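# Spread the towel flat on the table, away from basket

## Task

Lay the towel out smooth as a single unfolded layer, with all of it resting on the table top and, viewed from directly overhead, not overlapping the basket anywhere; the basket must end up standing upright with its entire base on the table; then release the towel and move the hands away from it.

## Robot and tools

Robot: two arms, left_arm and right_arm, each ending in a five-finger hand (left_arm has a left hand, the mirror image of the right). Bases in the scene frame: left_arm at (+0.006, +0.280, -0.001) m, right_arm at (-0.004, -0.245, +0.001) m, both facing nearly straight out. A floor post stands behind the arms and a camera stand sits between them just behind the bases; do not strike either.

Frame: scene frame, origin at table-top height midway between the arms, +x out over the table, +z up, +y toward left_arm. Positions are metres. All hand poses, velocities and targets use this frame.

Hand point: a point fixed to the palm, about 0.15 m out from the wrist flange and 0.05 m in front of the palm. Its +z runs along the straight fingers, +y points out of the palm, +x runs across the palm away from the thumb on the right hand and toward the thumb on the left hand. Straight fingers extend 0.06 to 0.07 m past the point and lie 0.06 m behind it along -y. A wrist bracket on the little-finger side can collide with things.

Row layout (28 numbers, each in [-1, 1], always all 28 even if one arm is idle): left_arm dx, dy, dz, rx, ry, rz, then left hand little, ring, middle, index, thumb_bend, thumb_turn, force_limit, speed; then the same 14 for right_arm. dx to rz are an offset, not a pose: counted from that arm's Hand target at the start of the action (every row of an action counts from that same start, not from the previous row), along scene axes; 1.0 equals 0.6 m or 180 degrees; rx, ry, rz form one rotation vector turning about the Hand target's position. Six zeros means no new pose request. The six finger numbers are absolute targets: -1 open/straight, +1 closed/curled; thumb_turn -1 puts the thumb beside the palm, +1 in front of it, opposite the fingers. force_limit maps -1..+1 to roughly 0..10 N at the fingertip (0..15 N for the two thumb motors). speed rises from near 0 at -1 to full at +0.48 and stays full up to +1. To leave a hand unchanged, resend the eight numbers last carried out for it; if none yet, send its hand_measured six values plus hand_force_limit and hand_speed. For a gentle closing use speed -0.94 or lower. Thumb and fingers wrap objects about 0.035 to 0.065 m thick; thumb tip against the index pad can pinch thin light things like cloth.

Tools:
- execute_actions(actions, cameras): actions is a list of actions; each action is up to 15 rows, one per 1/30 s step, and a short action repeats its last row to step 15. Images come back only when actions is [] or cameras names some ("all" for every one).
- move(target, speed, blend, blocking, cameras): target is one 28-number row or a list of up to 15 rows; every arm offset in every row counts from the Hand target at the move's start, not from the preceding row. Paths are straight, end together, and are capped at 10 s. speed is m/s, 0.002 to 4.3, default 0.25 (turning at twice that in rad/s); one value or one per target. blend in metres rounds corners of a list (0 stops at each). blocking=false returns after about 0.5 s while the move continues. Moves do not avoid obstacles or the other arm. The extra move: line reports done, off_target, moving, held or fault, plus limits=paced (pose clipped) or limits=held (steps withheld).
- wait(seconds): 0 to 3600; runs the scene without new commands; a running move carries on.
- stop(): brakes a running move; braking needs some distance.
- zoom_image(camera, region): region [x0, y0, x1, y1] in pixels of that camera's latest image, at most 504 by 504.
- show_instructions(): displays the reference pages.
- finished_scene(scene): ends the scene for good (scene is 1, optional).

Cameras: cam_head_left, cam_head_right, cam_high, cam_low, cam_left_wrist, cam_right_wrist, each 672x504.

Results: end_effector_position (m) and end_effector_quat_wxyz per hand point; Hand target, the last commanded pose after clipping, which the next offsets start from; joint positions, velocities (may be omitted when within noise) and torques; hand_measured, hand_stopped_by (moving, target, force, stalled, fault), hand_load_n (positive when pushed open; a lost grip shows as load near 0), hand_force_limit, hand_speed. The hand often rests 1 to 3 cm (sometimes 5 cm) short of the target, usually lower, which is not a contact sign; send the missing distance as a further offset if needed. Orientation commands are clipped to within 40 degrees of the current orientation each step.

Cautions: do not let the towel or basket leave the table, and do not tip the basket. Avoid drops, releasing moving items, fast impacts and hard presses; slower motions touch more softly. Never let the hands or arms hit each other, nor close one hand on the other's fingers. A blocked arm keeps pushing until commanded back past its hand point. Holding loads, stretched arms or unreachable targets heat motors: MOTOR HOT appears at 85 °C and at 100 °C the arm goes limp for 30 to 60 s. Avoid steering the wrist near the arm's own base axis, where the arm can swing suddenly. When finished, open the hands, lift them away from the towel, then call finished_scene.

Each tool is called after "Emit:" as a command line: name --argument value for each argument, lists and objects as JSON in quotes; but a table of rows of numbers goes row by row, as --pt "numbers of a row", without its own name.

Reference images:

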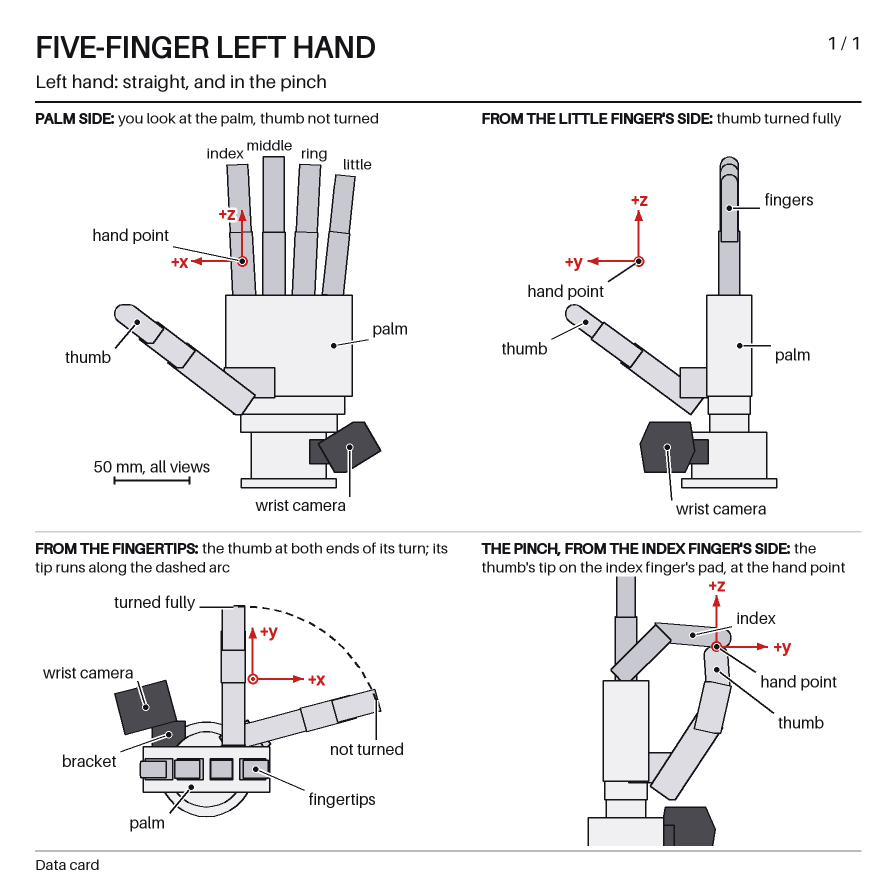

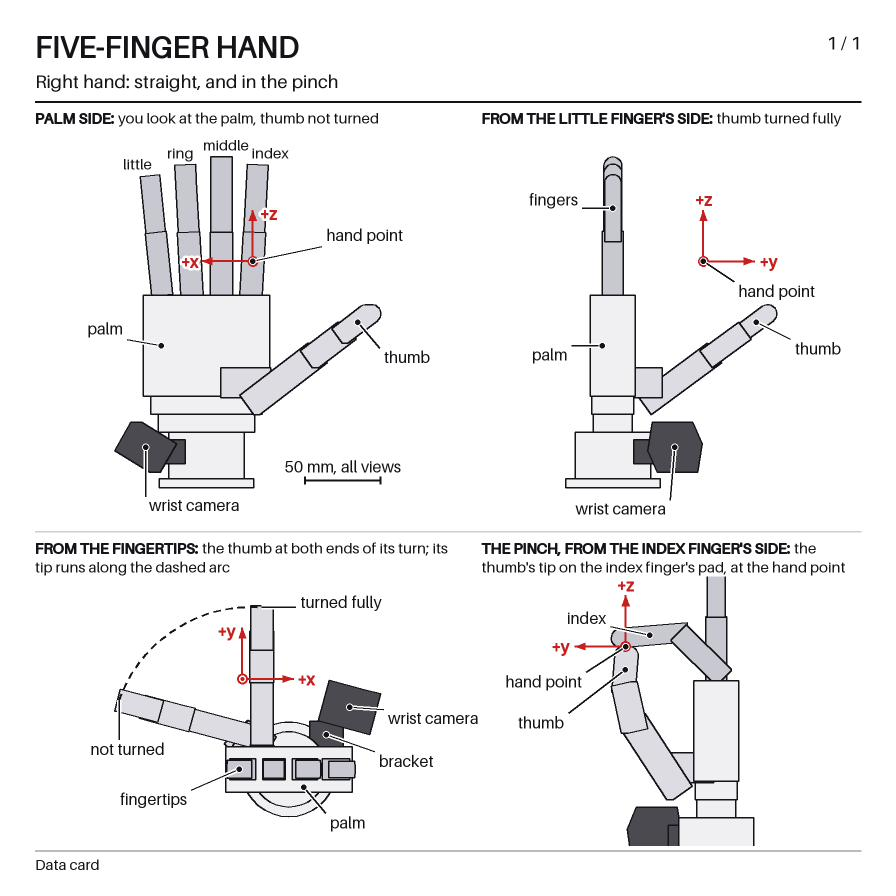

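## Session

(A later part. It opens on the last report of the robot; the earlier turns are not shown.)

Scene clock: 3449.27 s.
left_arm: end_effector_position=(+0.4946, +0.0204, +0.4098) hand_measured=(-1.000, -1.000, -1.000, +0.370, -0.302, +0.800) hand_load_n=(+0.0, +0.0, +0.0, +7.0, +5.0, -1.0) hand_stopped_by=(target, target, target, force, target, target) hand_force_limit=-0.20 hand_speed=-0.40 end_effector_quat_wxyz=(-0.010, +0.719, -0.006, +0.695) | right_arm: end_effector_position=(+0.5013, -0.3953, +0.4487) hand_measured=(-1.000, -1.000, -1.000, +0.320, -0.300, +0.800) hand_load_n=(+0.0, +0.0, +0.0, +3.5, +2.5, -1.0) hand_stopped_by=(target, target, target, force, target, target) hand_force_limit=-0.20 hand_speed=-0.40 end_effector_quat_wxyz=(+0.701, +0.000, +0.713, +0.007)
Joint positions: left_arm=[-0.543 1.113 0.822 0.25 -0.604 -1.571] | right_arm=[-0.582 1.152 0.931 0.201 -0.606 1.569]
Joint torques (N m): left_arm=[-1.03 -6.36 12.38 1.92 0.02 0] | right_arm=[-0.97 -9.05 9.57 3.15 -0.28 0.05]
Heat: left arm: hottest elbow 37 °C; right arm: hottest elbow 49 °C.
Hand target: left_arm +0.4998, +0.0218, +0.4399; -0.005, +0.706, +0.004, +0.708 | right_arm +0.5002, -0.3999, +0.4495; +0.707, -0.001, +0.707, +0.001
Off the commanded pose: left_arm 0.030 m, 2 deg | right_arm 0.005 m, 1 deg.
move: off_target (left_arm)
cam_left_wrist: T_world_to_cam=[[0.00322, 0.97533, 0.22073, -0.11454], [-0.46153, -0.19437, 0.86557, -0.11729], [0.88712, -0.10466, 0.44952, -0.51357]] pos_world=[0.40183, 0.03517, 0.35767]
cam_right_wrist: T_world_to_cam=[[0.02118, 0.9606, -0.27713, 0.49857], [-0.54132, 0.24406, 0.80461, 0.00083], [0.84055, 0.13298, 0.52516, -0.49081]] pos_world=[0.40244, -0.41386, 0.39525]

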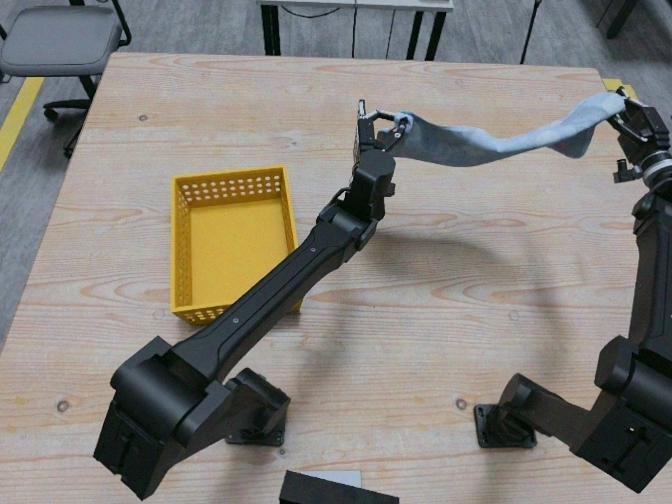

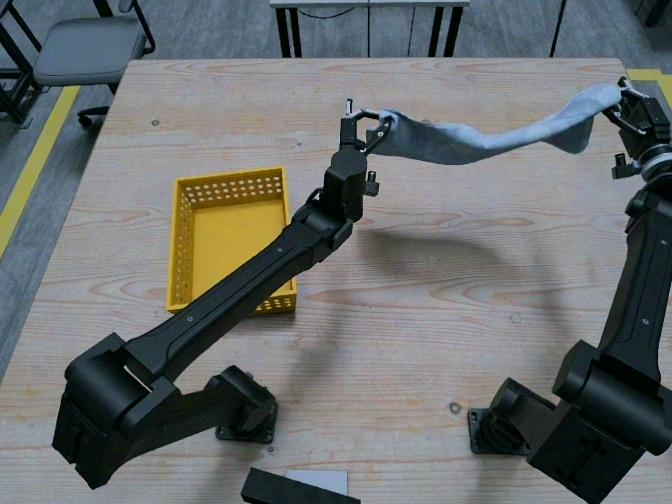

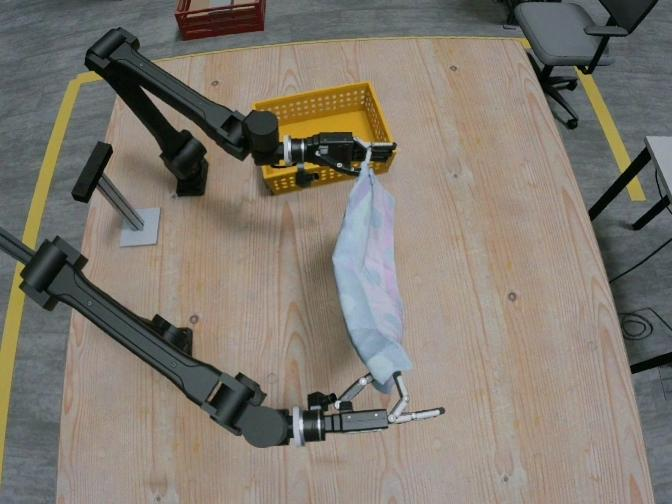

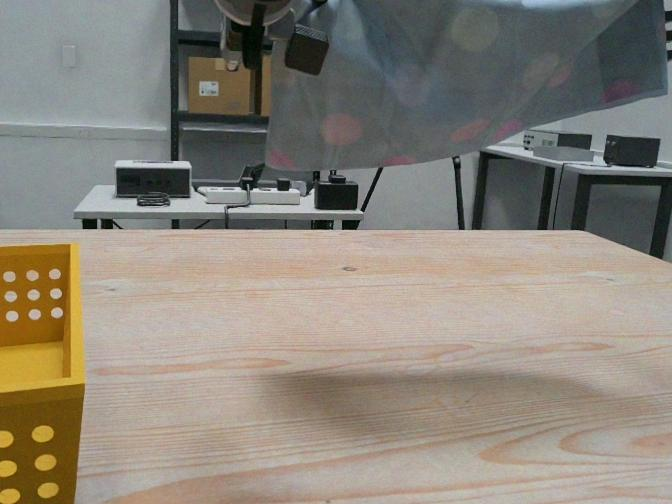

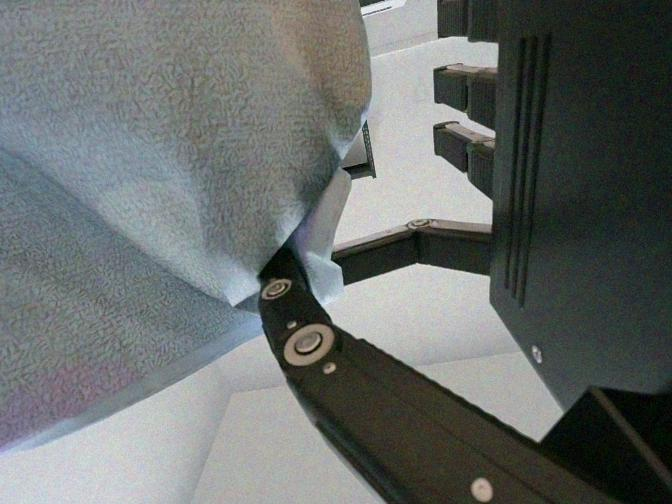

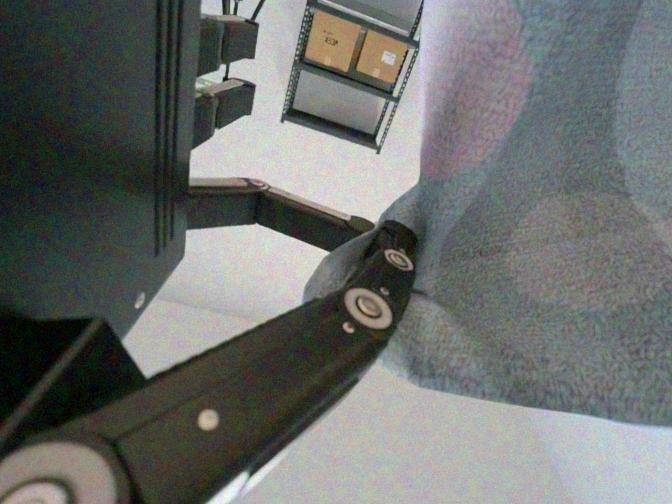

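Emit:
move --pt "0 0 0.02 0.245 0.0588 -0.0588 -1 -1 -1 0.5 -0.3 0.8 -0.2 -0.4 0 0 0.02 -0.245 0.0588 0.0588 -1 -1 -1 0.5 -0.3 0.8 -0.2 -0.4" --pt "0 0 0.02 0.49 0.1176 -0.1176 -1 -1 -1 0.5 -0.3 0.8 -0.2 -0.4 0 0 0.02 -0.49 0.1176 0.1176 -1 -1 -1 0.5 -0.3 0.8 -0.2 -0.4" --speed 0.3 --blend 0.03 --cameras '["all"]'

Scene clock: 3459.13 s.
left_arm: end_effector_position=(+0.4962, +0.0273, +0.4327) hand_measured=(-1.000, -1.000, -1.000, +0.370, -0.302, +0.800) hand_load_n=(+0.0, +0.0, +0.0, +7.0, +5.0, -1.0) hand_stopped_by=(target, target, target, force, target, target) hand_force_limit=-0.20 hand_speed=-0.40 end_effector_quat_wxyz=(-0.368, +0.607, -0.603, +0.364) | right_arm: end_effector_position=(+0.4930, -0.3996, +0.4305) hand_measured=(-1.000, -1.000, -1.000, +0.320, -0.300, +0.800) hand_load_n=(+0.0, +0.0, +0.0, +3.5, +2.5, +0.0) hand_stopped_by=(target, target, target, force, target, target) hand_force_limit=-0.20 hand_speed=-0.40 end_effector_quat_wxyz=(-0.363, +0.602, -0.620, +0.349)
Joint positions: left_arm=[-0.518 1.289 1.562 -0.833 -0.509 -0.293] | right_arm=[-0.469 1.269 1.544 -0.845 -0.421 -0.221]
Joint torques (N m): left_arm=[-2.08 -7.65 12.52 1.72 -0.4 0.13] | right_arm=[0.26 -10.34 15.05 1.55 -0.29 -0.09]
Heat: left arm: hottest elbow 39 °C; right arm: hottest elbow 49 °C.
Hand target: left_arm +0.4997, +0.0218, +0.4519; -0.373, +0.600, -0.602, +0.373 | right_arm +0.5001, -0.3998, +0.4617; -0.368, +0.603, -0.603, +0.369
Off the commanded pose: left_arm 0.020 m, 1 deg | right_arm 0.032 m, 3 deg.
move: off_target (left_arm, right_arm)
cam_left_wrist: T_world_to_cam=[[0.45767, -0.19796, 0.86681, -0.59939], [-0.50894, -0.85772, 0.07284, 0.24957], [0.72905, -0.47449, -0.4933, -0.02806]] pos_world=[0.42179, 0.08209, 0.48754]
cam_right_wrist: T_world_to_cam=[[-0.44436, -0.2542, -0.85903, 0.49244], [-0.59744, 0.79861, 0.07271, 0.57632], [0.66755, 0.54553, -0.50674, 0.22067]] pos_world=[0.41582, -0.45546, 0.49294]

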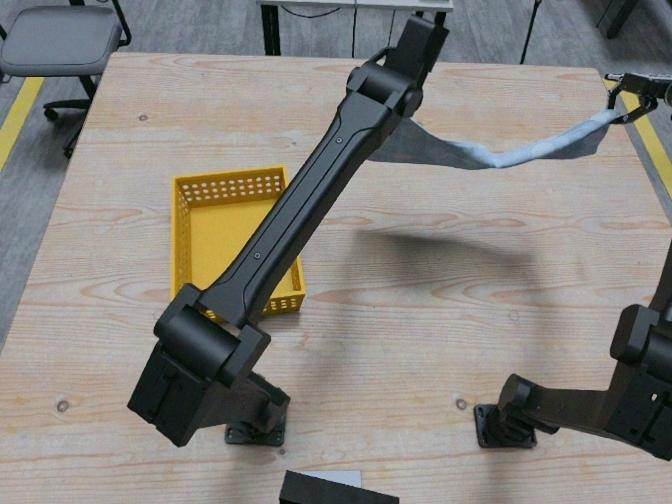

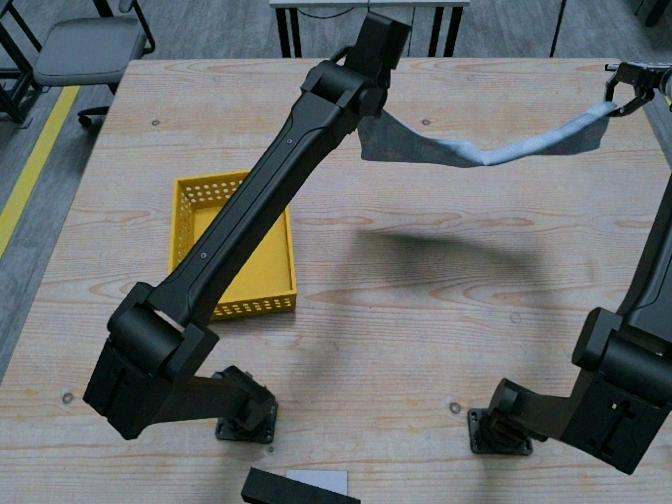

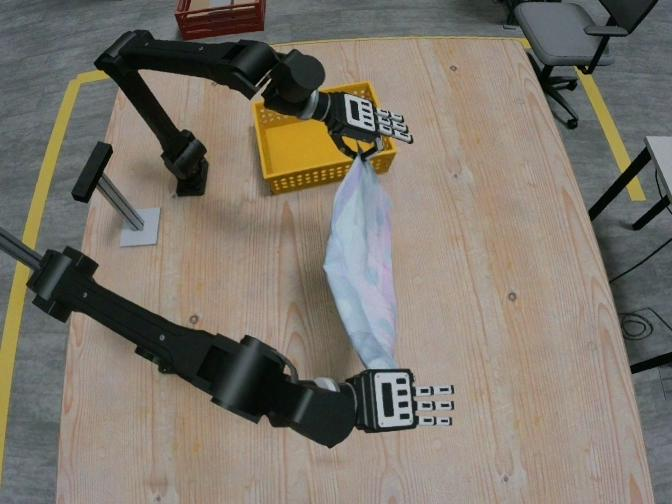

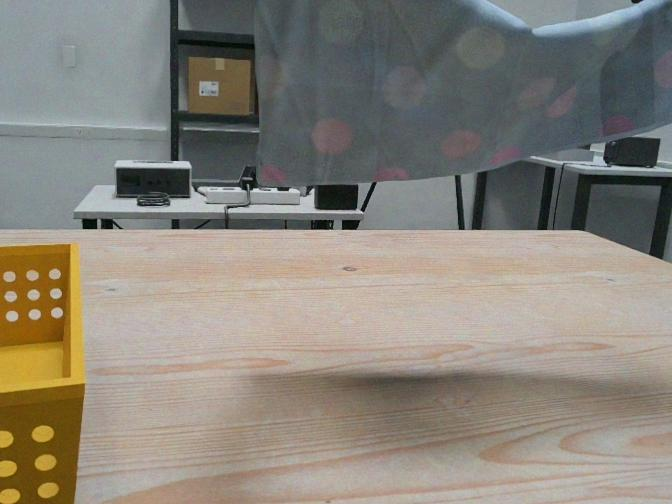

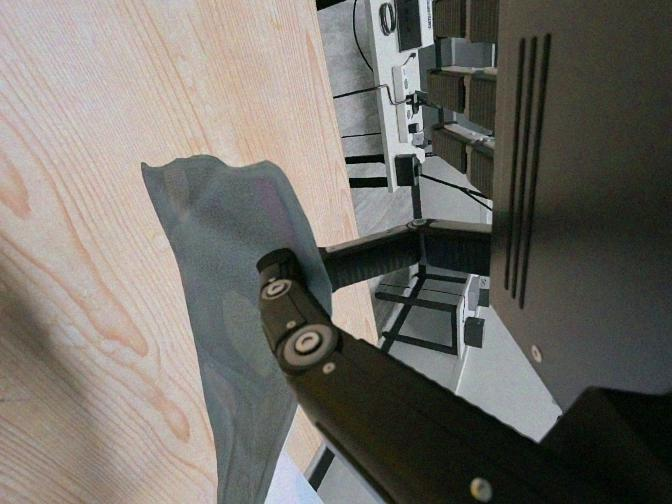

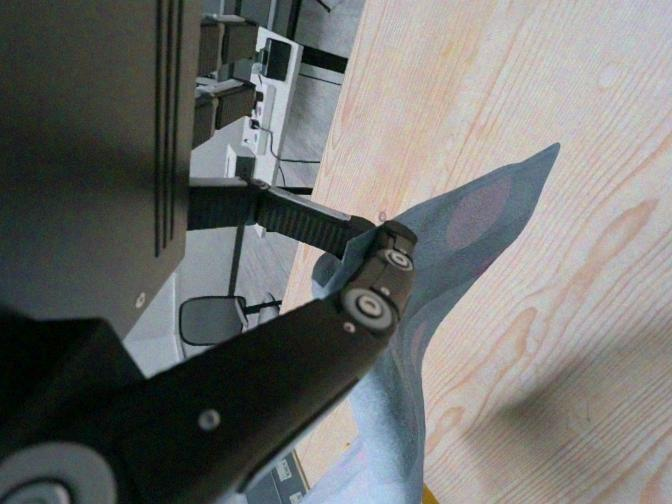

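Emit:
zoom_image --camera "cam_right_wrist" --region '[250, 120, 600, 504]'

Emit:
zoom_image --camera "cam_high" --region '[300, 130, 480, 440]'

Emit:
zoom_image --camera "cam_head_left" --region '[340, 60, 672, 200]'

Scaled by 1.312 from the camera's image (finer frame: 960x720).

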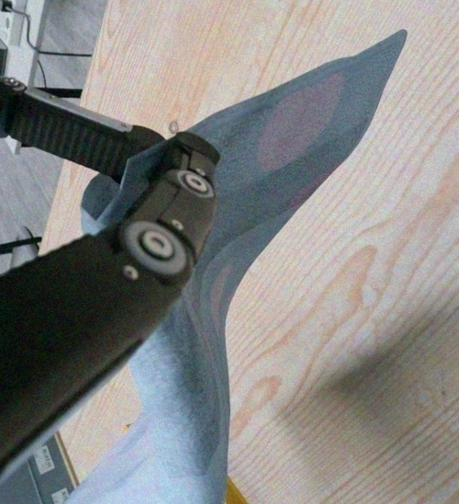

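Scaled by 1.626 from the camera's image (finer frame: 960x720).

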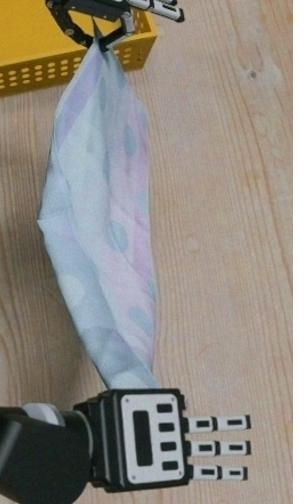

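Scaled by 1.518 from the camera's image (finer frame: 960x720).

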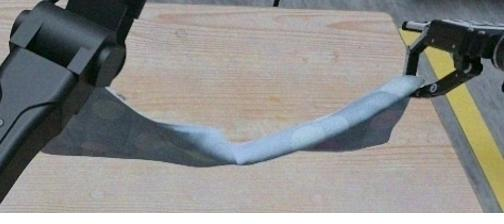

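Emit:
move --target '[-0.117,-0.137,-0.12,0,0,0,-1,-1,-1,0.5,-0.3,0.8,-0.2,-0.4,-0.117,-0.192,-0.128,0,0,0,-1,-1,-1,0.5,-0.3,0.8,-0.2,-0.4]' --speed 0.1 --cameras '["all"]'

Scene clock: 3481.73 s.
left_arm: end_effector_position=(+0.4308, -0.0577, +0.3751) hand_measured=(-1.000, -1.000, -1.000, +0.370, -0.302, +0.800) hand_load_n=(+0.0, +0.0, +0.0, +7.0, +5.0, -0.5) hand_stopped_by=(target, target, target, force, target, target) hand_force_limit=-0.20 hand_speed=-0.40 end_effector_quat_wxyz=(-0.375, +0.598, -0.609, +0.362) | right_arm: end_effector_position=(+0.4277, -0.5068, +0.3883) hand_measured=(-1.000, -1.000, -1.000, +0.320, -0.300, +0.800) hand_load_n=(+0.0, +0.0, +0.0, +3.0, +2.5, +0.0) hand_stopped_by=(target, target, target, force, target, target) hand_force_limit=-0.20 hand_speed=-0.40 end_effector_quat_wxyz=(-0.371, +0.603, -0.607, +0.361)
Joint positions: left_arm=[-0.78 1.285 1.419 -0.791 -0.726 -0.448] | right_arm=[-0.782 1.275 1.438 -0.811 -0.693 -0.433]
Joint torques (N m): left_arm=[-2.02 -9.05 8.4 2.55 -0.56 -0.07] | right_arm=[-1.03 -10.7 9.4 2.89 -0.56 -0.11]
Heat: left arm: hottest elbow 41 °C; right arm: hottest elbow 49 °C.
Hand target: left_arm +0.4296, -0.0604, +0.3798; -0.373, +0.600, -0.602, +0.373 | right_arm +0.4299, -0.5150, +0.3849; -0.368, +0.603, -0.603, +0.369
Off the commanded pose: left_arm 0.006 m, 2 deg | right_arm 0.009 m, 1 deg.
move: done
cam_left_wrist: T_world_to_cam=[[0.44851, -0.22013, 0.86625, -0.53338], [-0.51934, -0.85298, 0.05214, 0.16016], [0.72741, -0.47326, -0.49689, -0.04699]] pos_world=[0.35658, -0.00303, 0.43034]
cam_right_wrist: T_world_to_cam=[[-0.41342, -0.27274, -0.86873, 0.38103], [-0.60892, 0.79217, 0.04108, 0.63989], [0.67698, 0.54597, -0.49358, 0.29243]] pos_world=[0.3492, -0.56264, 0.44907]

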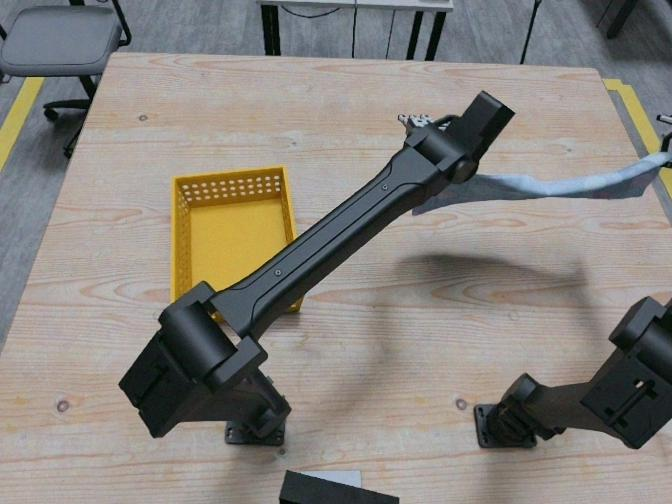

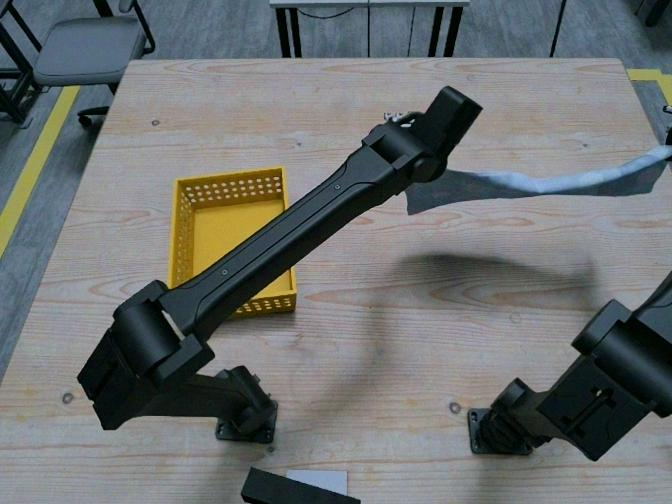

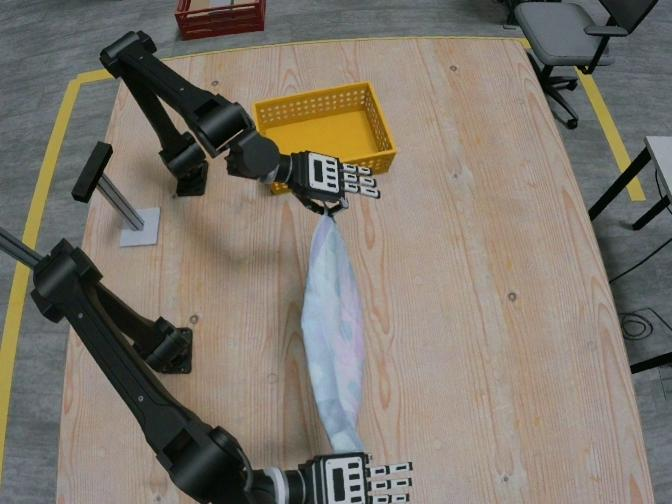

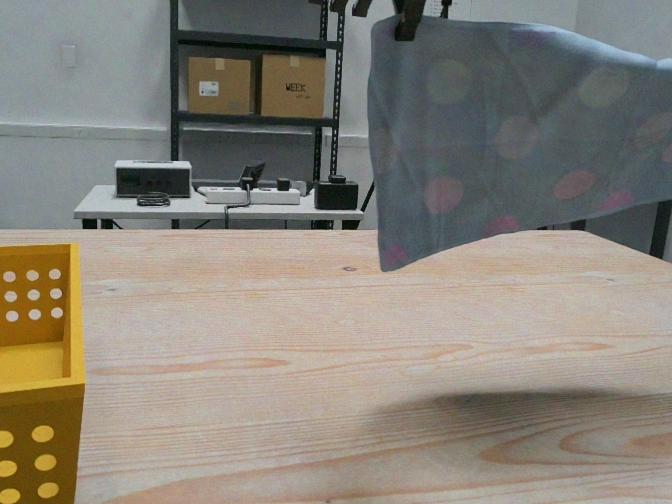

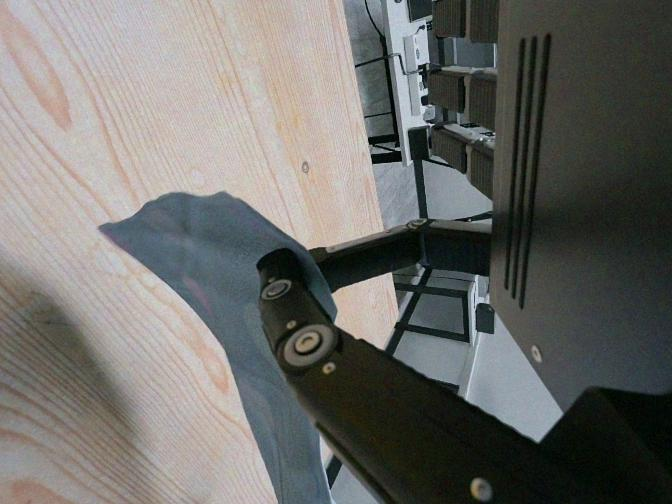

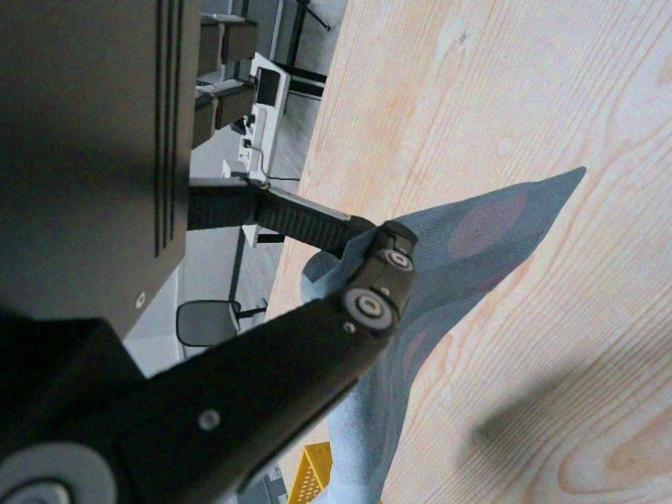

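Emit:
move --target '[-0.083,0,-0.21,0,0,0,-1,-1,-1,0.5,-0.3,0.8,-0.2,-0.4,-0.083,0,-0.26,0,0,0,-1,-1,-1,0.5,-0.3,0.8,-0.2,-0.4]' --speed 0.08 --cameras '["all"]'

Scene clock: 3496.83 s.
left_arm: end_effector_position=(+0.3817, -0.0574, +0.2482) hand_measured=(-1.000, -1.000, -1.000, +0.370, -0.302, +0.800) hand_load_n=(+0.0, +0.0, -0.5, +7.0, +5.0, -0.5) hand_stopped_by=(target, target, target, force, target, target) hand_force_limit=-0.20 hand_speed=-0.40 end_effector_quat_wxyz=(-0.376, +0.598, -0.609, +0.361) | right_arm: end_effector_position=(+0.3823, -0.5090, +0.2220) hand_measured=(-1.000, -1.000, -1.000, +0.320, -0.300, +0.800) hand_load_n=(+0.0, +0.0, +0.0, +3.0, +2.5, +0.0) hand_stopped_by=(target, target, target, force, target, target) hand_force_limit=-0.20 hand_speed=-0.40 end_effector_quat_wxyz=(-0.373, +0.603, -0.612, +0.350)
Joint positions: left_arm=[-0.875 1.219 1.038 -0.537 -0.802 -0.531] | right_arm=[-0.872 1.238 0.983 -0.468 -0.767 -0.511]
Joint torques (N m): left_arm=[-2.14 -8.12 8.17 2.47 -0.62 -0.07] | right_arm=[-1.32 -11.52 9.1 2.76 -0.62 -0.11]
Heat: left arm: hottest elbow 40 °C; right arm: hottest elbow 47 °C.
Hand target: left_arm +0.3797, -0.0605, +0.2538; -0.373, +0.600, -0.602, +0.373 | right_arm +0.3802, -0.5150, +0.2290; -0.369, +0.603, -0.603, +0.369
Off the commanded pose: left_arm 0.007 m, 2 deg | right_arm 0.009 m, 2 deg.
move: done
cam_left_wrist: T_world_to_cam=[[0.4495, -0.2219, 0.86528, -0.40167], [-0.51761, -0.85416, 0.04984, 0.14131], [0.72803, -0.47028, -0.49881, -0.07375]] pos_world=[0.30739, -0.00311, 0.30373]
cam_right_wrist: T_world_to_cam=[[-0.42488, -0.2582, -0.86764, 0.22874], [-0.61137, 0.7887, 0.06468, 0.61479], [0.66761, 0.55793, -0.49296, 0.25186]] pos_world=[0.30491, -0.56634, 0.28285]

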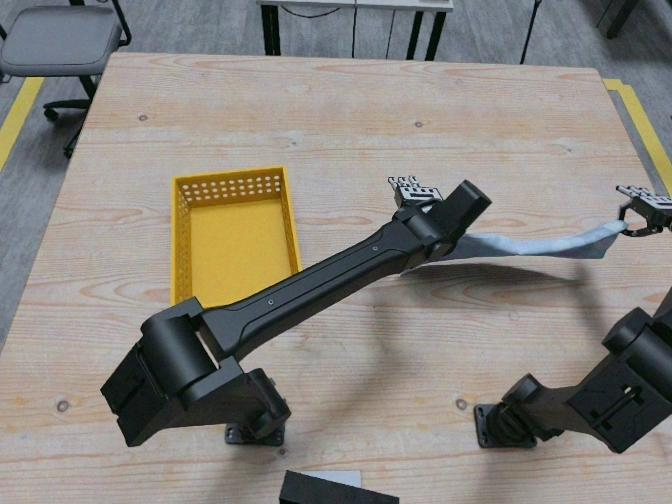

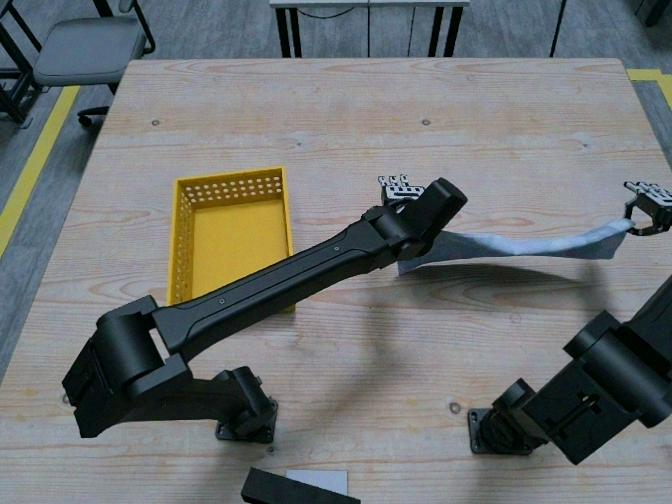

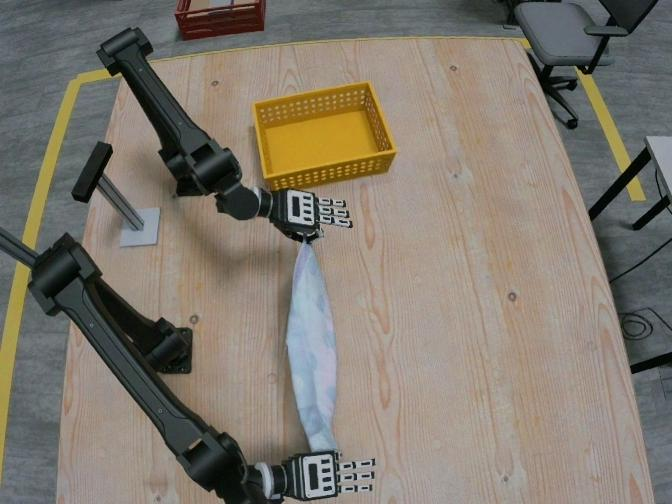

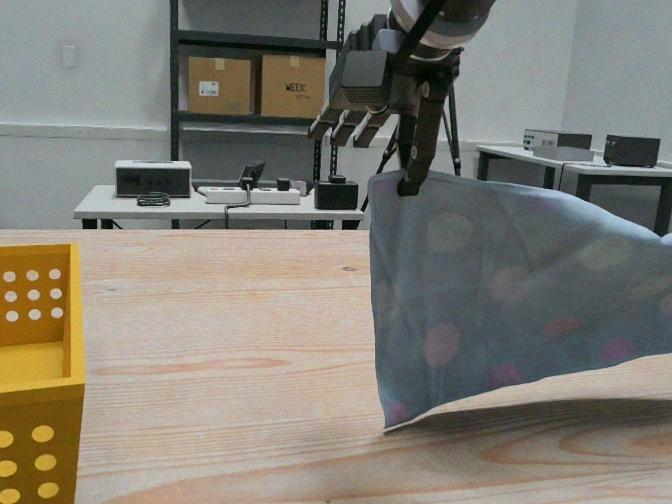

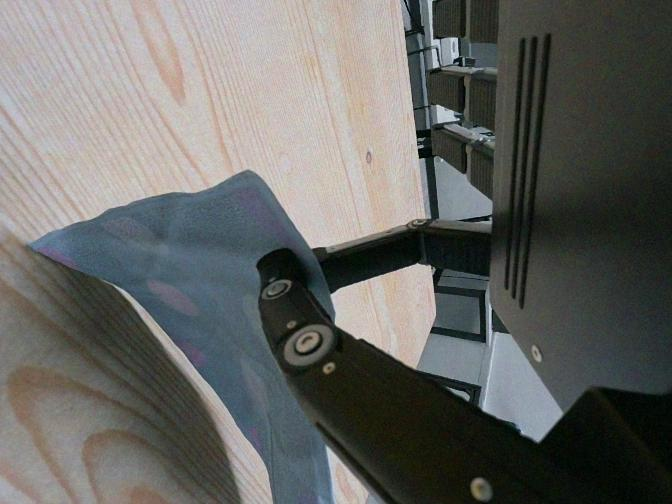

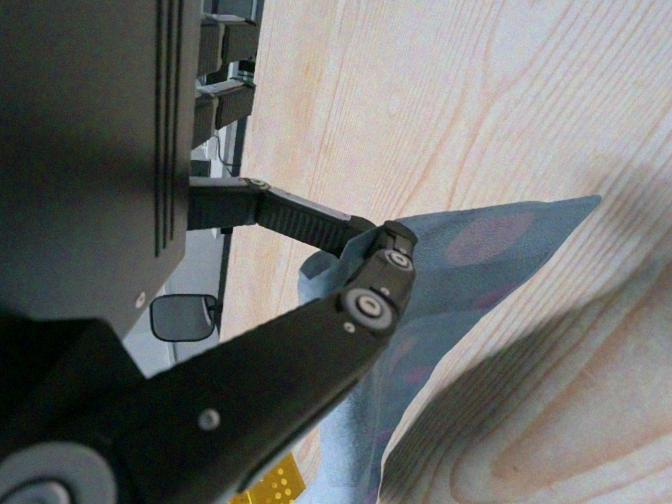

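Emit:
move --pt "0.117 0 -0.047 0 0 0 -1 -1 -1 0.5 -0.3 0.8 -0.2 -0.4 0.092 0 -0.042 0 0 0 -1 -1 -1 0.5 -0.3 0.8 -0.2 -0.4" --pt "0.217 0 -0.113 0 0 0 -1 -1 -1 0.5 -0.3 0.8 -0.2 -0.4 0.175 0 -0.1 0 0 0 -1 -1 -1 0.5 -0.3 0.8 -0.2 -0.4" --pt "0.292 0 -0.197 0 0 0 -1 -1 -1 0.5 -0.3 0.8 -0.2 -0.4 0.242 0 -0.175 0 0 0 -1 -1 -1 0.5 -0.3 0.8 -0.2 -0.4" --speed 0.08 --blend 0.03 --cameras '["all"]'

Scene clock: 3514.30 s.
left_arm: end_effector_position=(+0.5368, -0.0531, +0.1195) hand_measured=(-1.000, -1.000, -1.000, +0.370, -0.302, +0.800) hand_load_n=(-0.5, +0.0, +0.0, +6.5, +5.0, -0.5) hand_stopped_by=(target, target, target, force, target, target) hand_force_limit=-0.20 hand_speed=-0.40 end_effector_quat_wxyz=(-0.368, +0.603, -0.612, +0.357) | right_arm: end_effector_position=(+0.4997, -0.5021, +0.0985) hand_measured=(-1.000, -1.000, -1.000, +0.320, -0.300, +0.800) hand_load_n=(+0.0, +0.0, +0.0, +3.0, +2.5, +0.0) hand_stopped_by=(target, target, target, force, target, target) hand_force_limit=-0.20 hand_speed=-0.40 end_effector_quat_wxyz=(-0.362, +0.605, -0.622, +0.341)
Joint positions: left_arm=[-0.609 1.615 1.07 -0.057 -0.579 -0.338] | right_arm=[-0.659 1.588 0.983 -0.044 -0.582 -0.351]
Joint torques (N m): left_arm=[-0.97 -11.11 10.93 2.67 -0.25 0.12] | right_arm=[0.5 -13.68 12.7 2.93 -0.38 0.09]
Heat: left arm: hottest elbow 40 °C; right arm: hottest elbow 46 °C.
Hand target: left_arm +0.5550, -0.0603, +0.1356; -0.373, +0.600, -0.602, +0.373 | right_arm +0.5253, -0.5152, +0.1240; -0.368, +0.603, -0.603, +0.369
Off the commanded pose: left_arm 0.025 m, 2 deg | right_arm 0.038 m, 4 deg.
move: off_target (left_arm, right_arm)
cam_left_wrist: T_world_to_cam=[[0.46578, -0.2166, 0.85798, -0.36663], [-0.51725, -0.85333, 0.06538, 0.22973], [0.71798, -0.47424, -0.5095, -0.2424]] pos_world=[0.46364, 0.00167, 0.17603]
cam_right_wrist: T_world_to_cam=[[-0.45527, -0.25029, -0.85445, 0.19113], [-0.60172, 0.79384, 0.08807, 0.68459], [0.65626, 0.55423, -0.51201, 0.11446]] pos_world=[0.42383, -0.55905, 0.16162]

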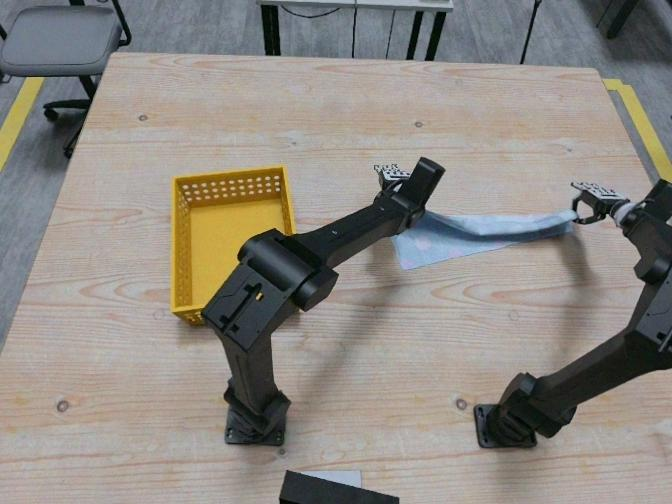

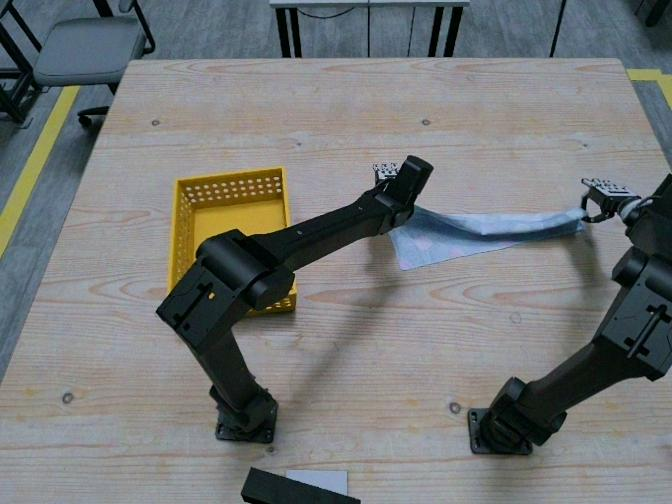

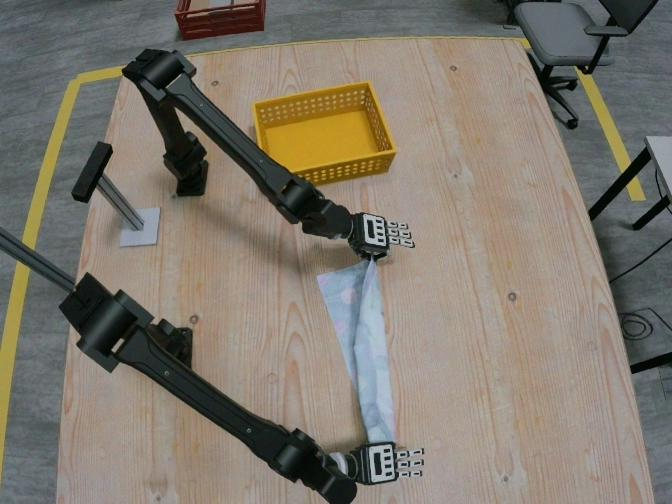

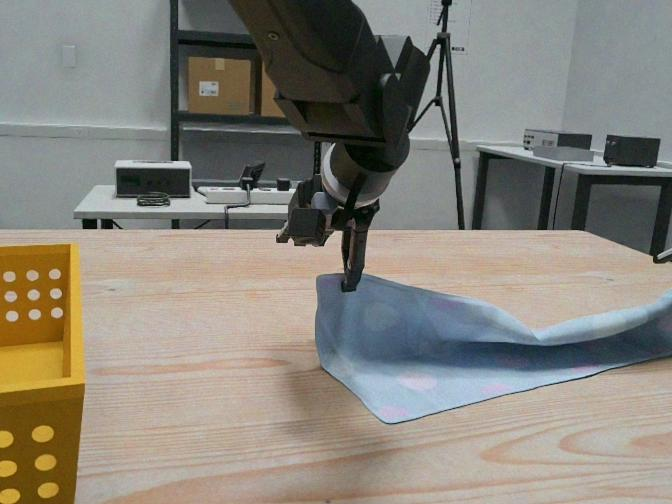

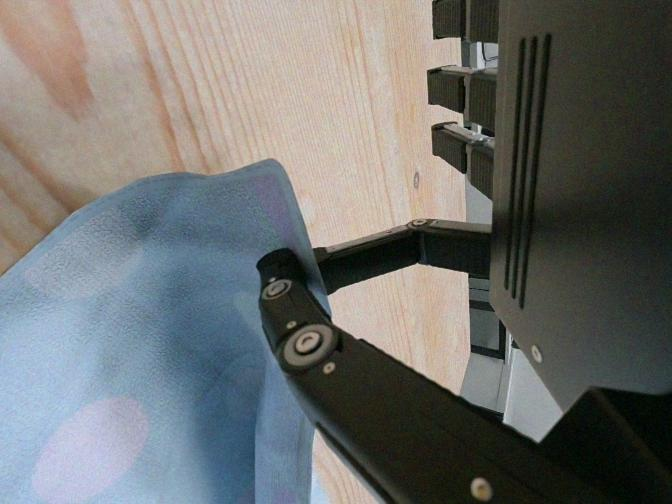

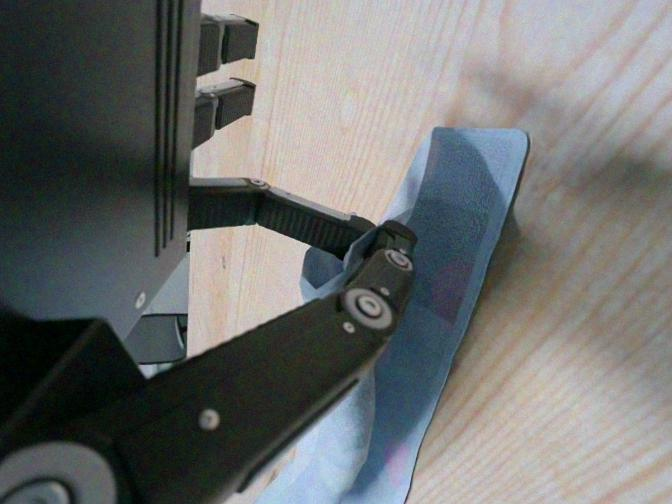

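Emit:
move --pt "0 0 0 0 0 0 -1 -1 -1 0.5 -0.3 0.8 -0.2 -0.4 -0.08 0 0.1 0 0 0 -1 -1 -1 0.5 -0.3 0.8 -0.2 -0.4" --pt "0 0 0 0 0 0 -1 -1 -1 0.5 -0.3 0.8 -0.2 -0.4 -0.21 0.01 0.125 0 0 0 -1 -1 -1 0.5 -0.3 0.8 -0.2 -0.4" --speed 0.08 --blend 0.03 --cameras '["all"]'

Scene clock: 3541.20 s.
left_arm: end_effector_position=(+0.5369, -0.0538, +0.1197) hand_measured=(-1.000, -1.000, -1.000, +0.370, -0.302, +0.800) hand_load_n=(+0.0, +0.0, +0.0, +6.5, +5.0, +0.0) hand_stopped_by=(target, target, target, force, target, target) hand_force_limit=-0.20 hand_speed=-0.40 end_effector_quat_wxyz=(-0.367, +0.602, -0.612, +0.359) | right_arm: end_effector_position=(+0.4064, -0.5060, +0.1960) hand_measured=(-1.000, -1.000, -1.000, +0.320, -0.300, +0.800) hand_load_n=(+0.0, +0.0, +0.0, +3.0, +2.5, +0.0) hand_stopped_by=(target, target, target, force, target, target) hand_force_limit=-0.20 hand_speed=-0.40 end_effector_quat_wxyz=(-0.373, +0.604, -0.603, +0.364)
Joint positions: left_arm=[-0.609 1.615 1.07 -0.056 -0.576 -0.338] | right_arm=[-0.821 1.282 0.932 -0.309 -0.731 -0.466]
Joint torques (N m): left_arm=[-0.97 -10.93 10.91 2.61 -0.36 0.12] | right_arm=[-1.44 -12.04 8.96 1.33 -0.53 -0.09]
Heat: left arm: hottest elbow 39 °C; right arm: hottest elbow 46 °C.
Hand target: left_arm +0.5550, -0.0603, +0.1357; -0.373, +0.600, -0.602, +0.373 | right_arm +0.3994, -0.5091, +0.1990; -0.369, +0.603, -0.603, +0.369
Off the commanded pose: left_arm 0.025 m, 2 deg | right_arm 0.008 m, 1 deg.
move: done
cam_left_wrist: T_world_to_cam=[[0.46485, -0.21591, 0.85866, -0.36659], [-0.51953, -0.85181, 0.06707, 0.23022], [0.71694, -0.47728, -0.50814, -0.24244]] pos_world=[0.46383, 0.00125, 0.17614]
cam_right_wrist: T_world_to_cam=[[-0.40369, -0.27961, -0.87112, 0.19842], [-0.61423, 0.7885, 0.03155, 0.63642], [0.67806, 0.5478, -0.49005, 0.2112]] pos_world=[0.3278, -0.56203, 0.25627]

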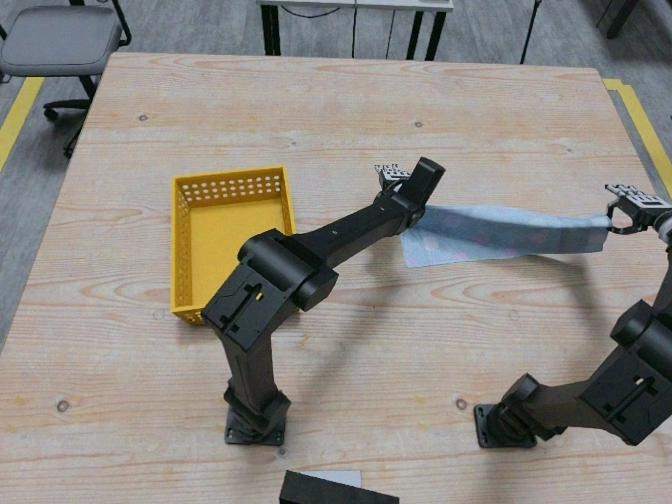

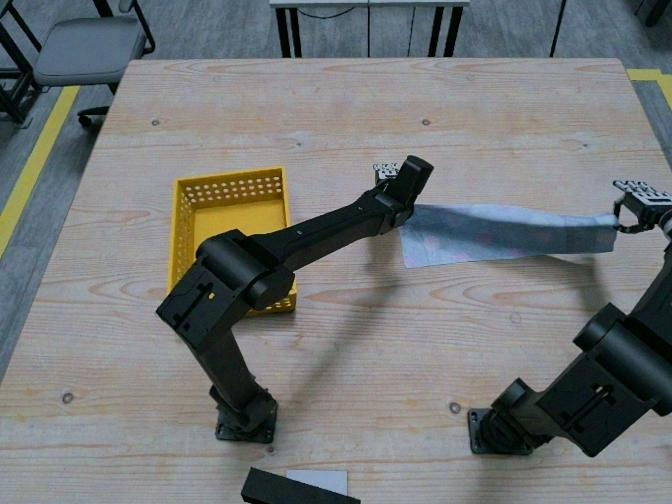

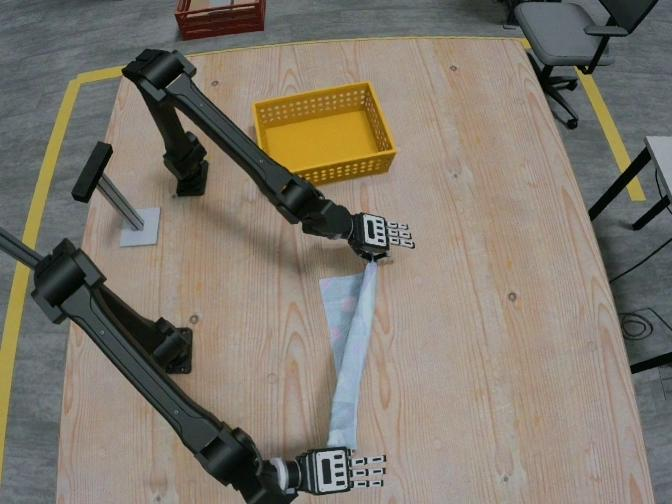

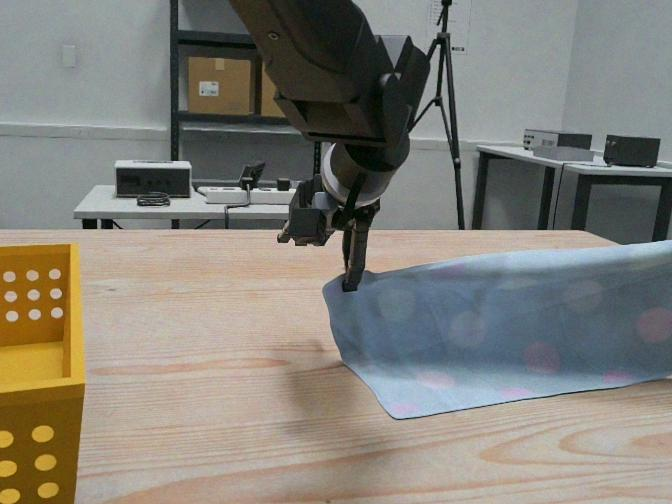

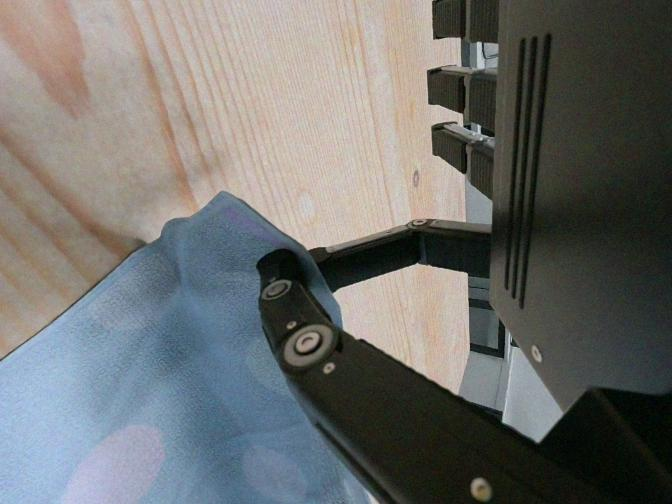

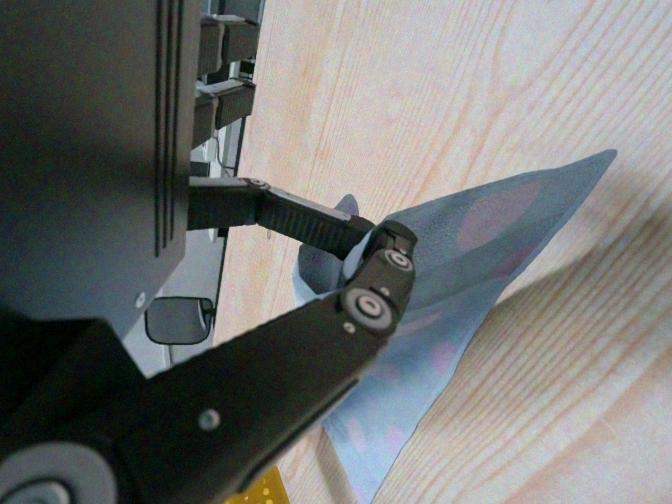

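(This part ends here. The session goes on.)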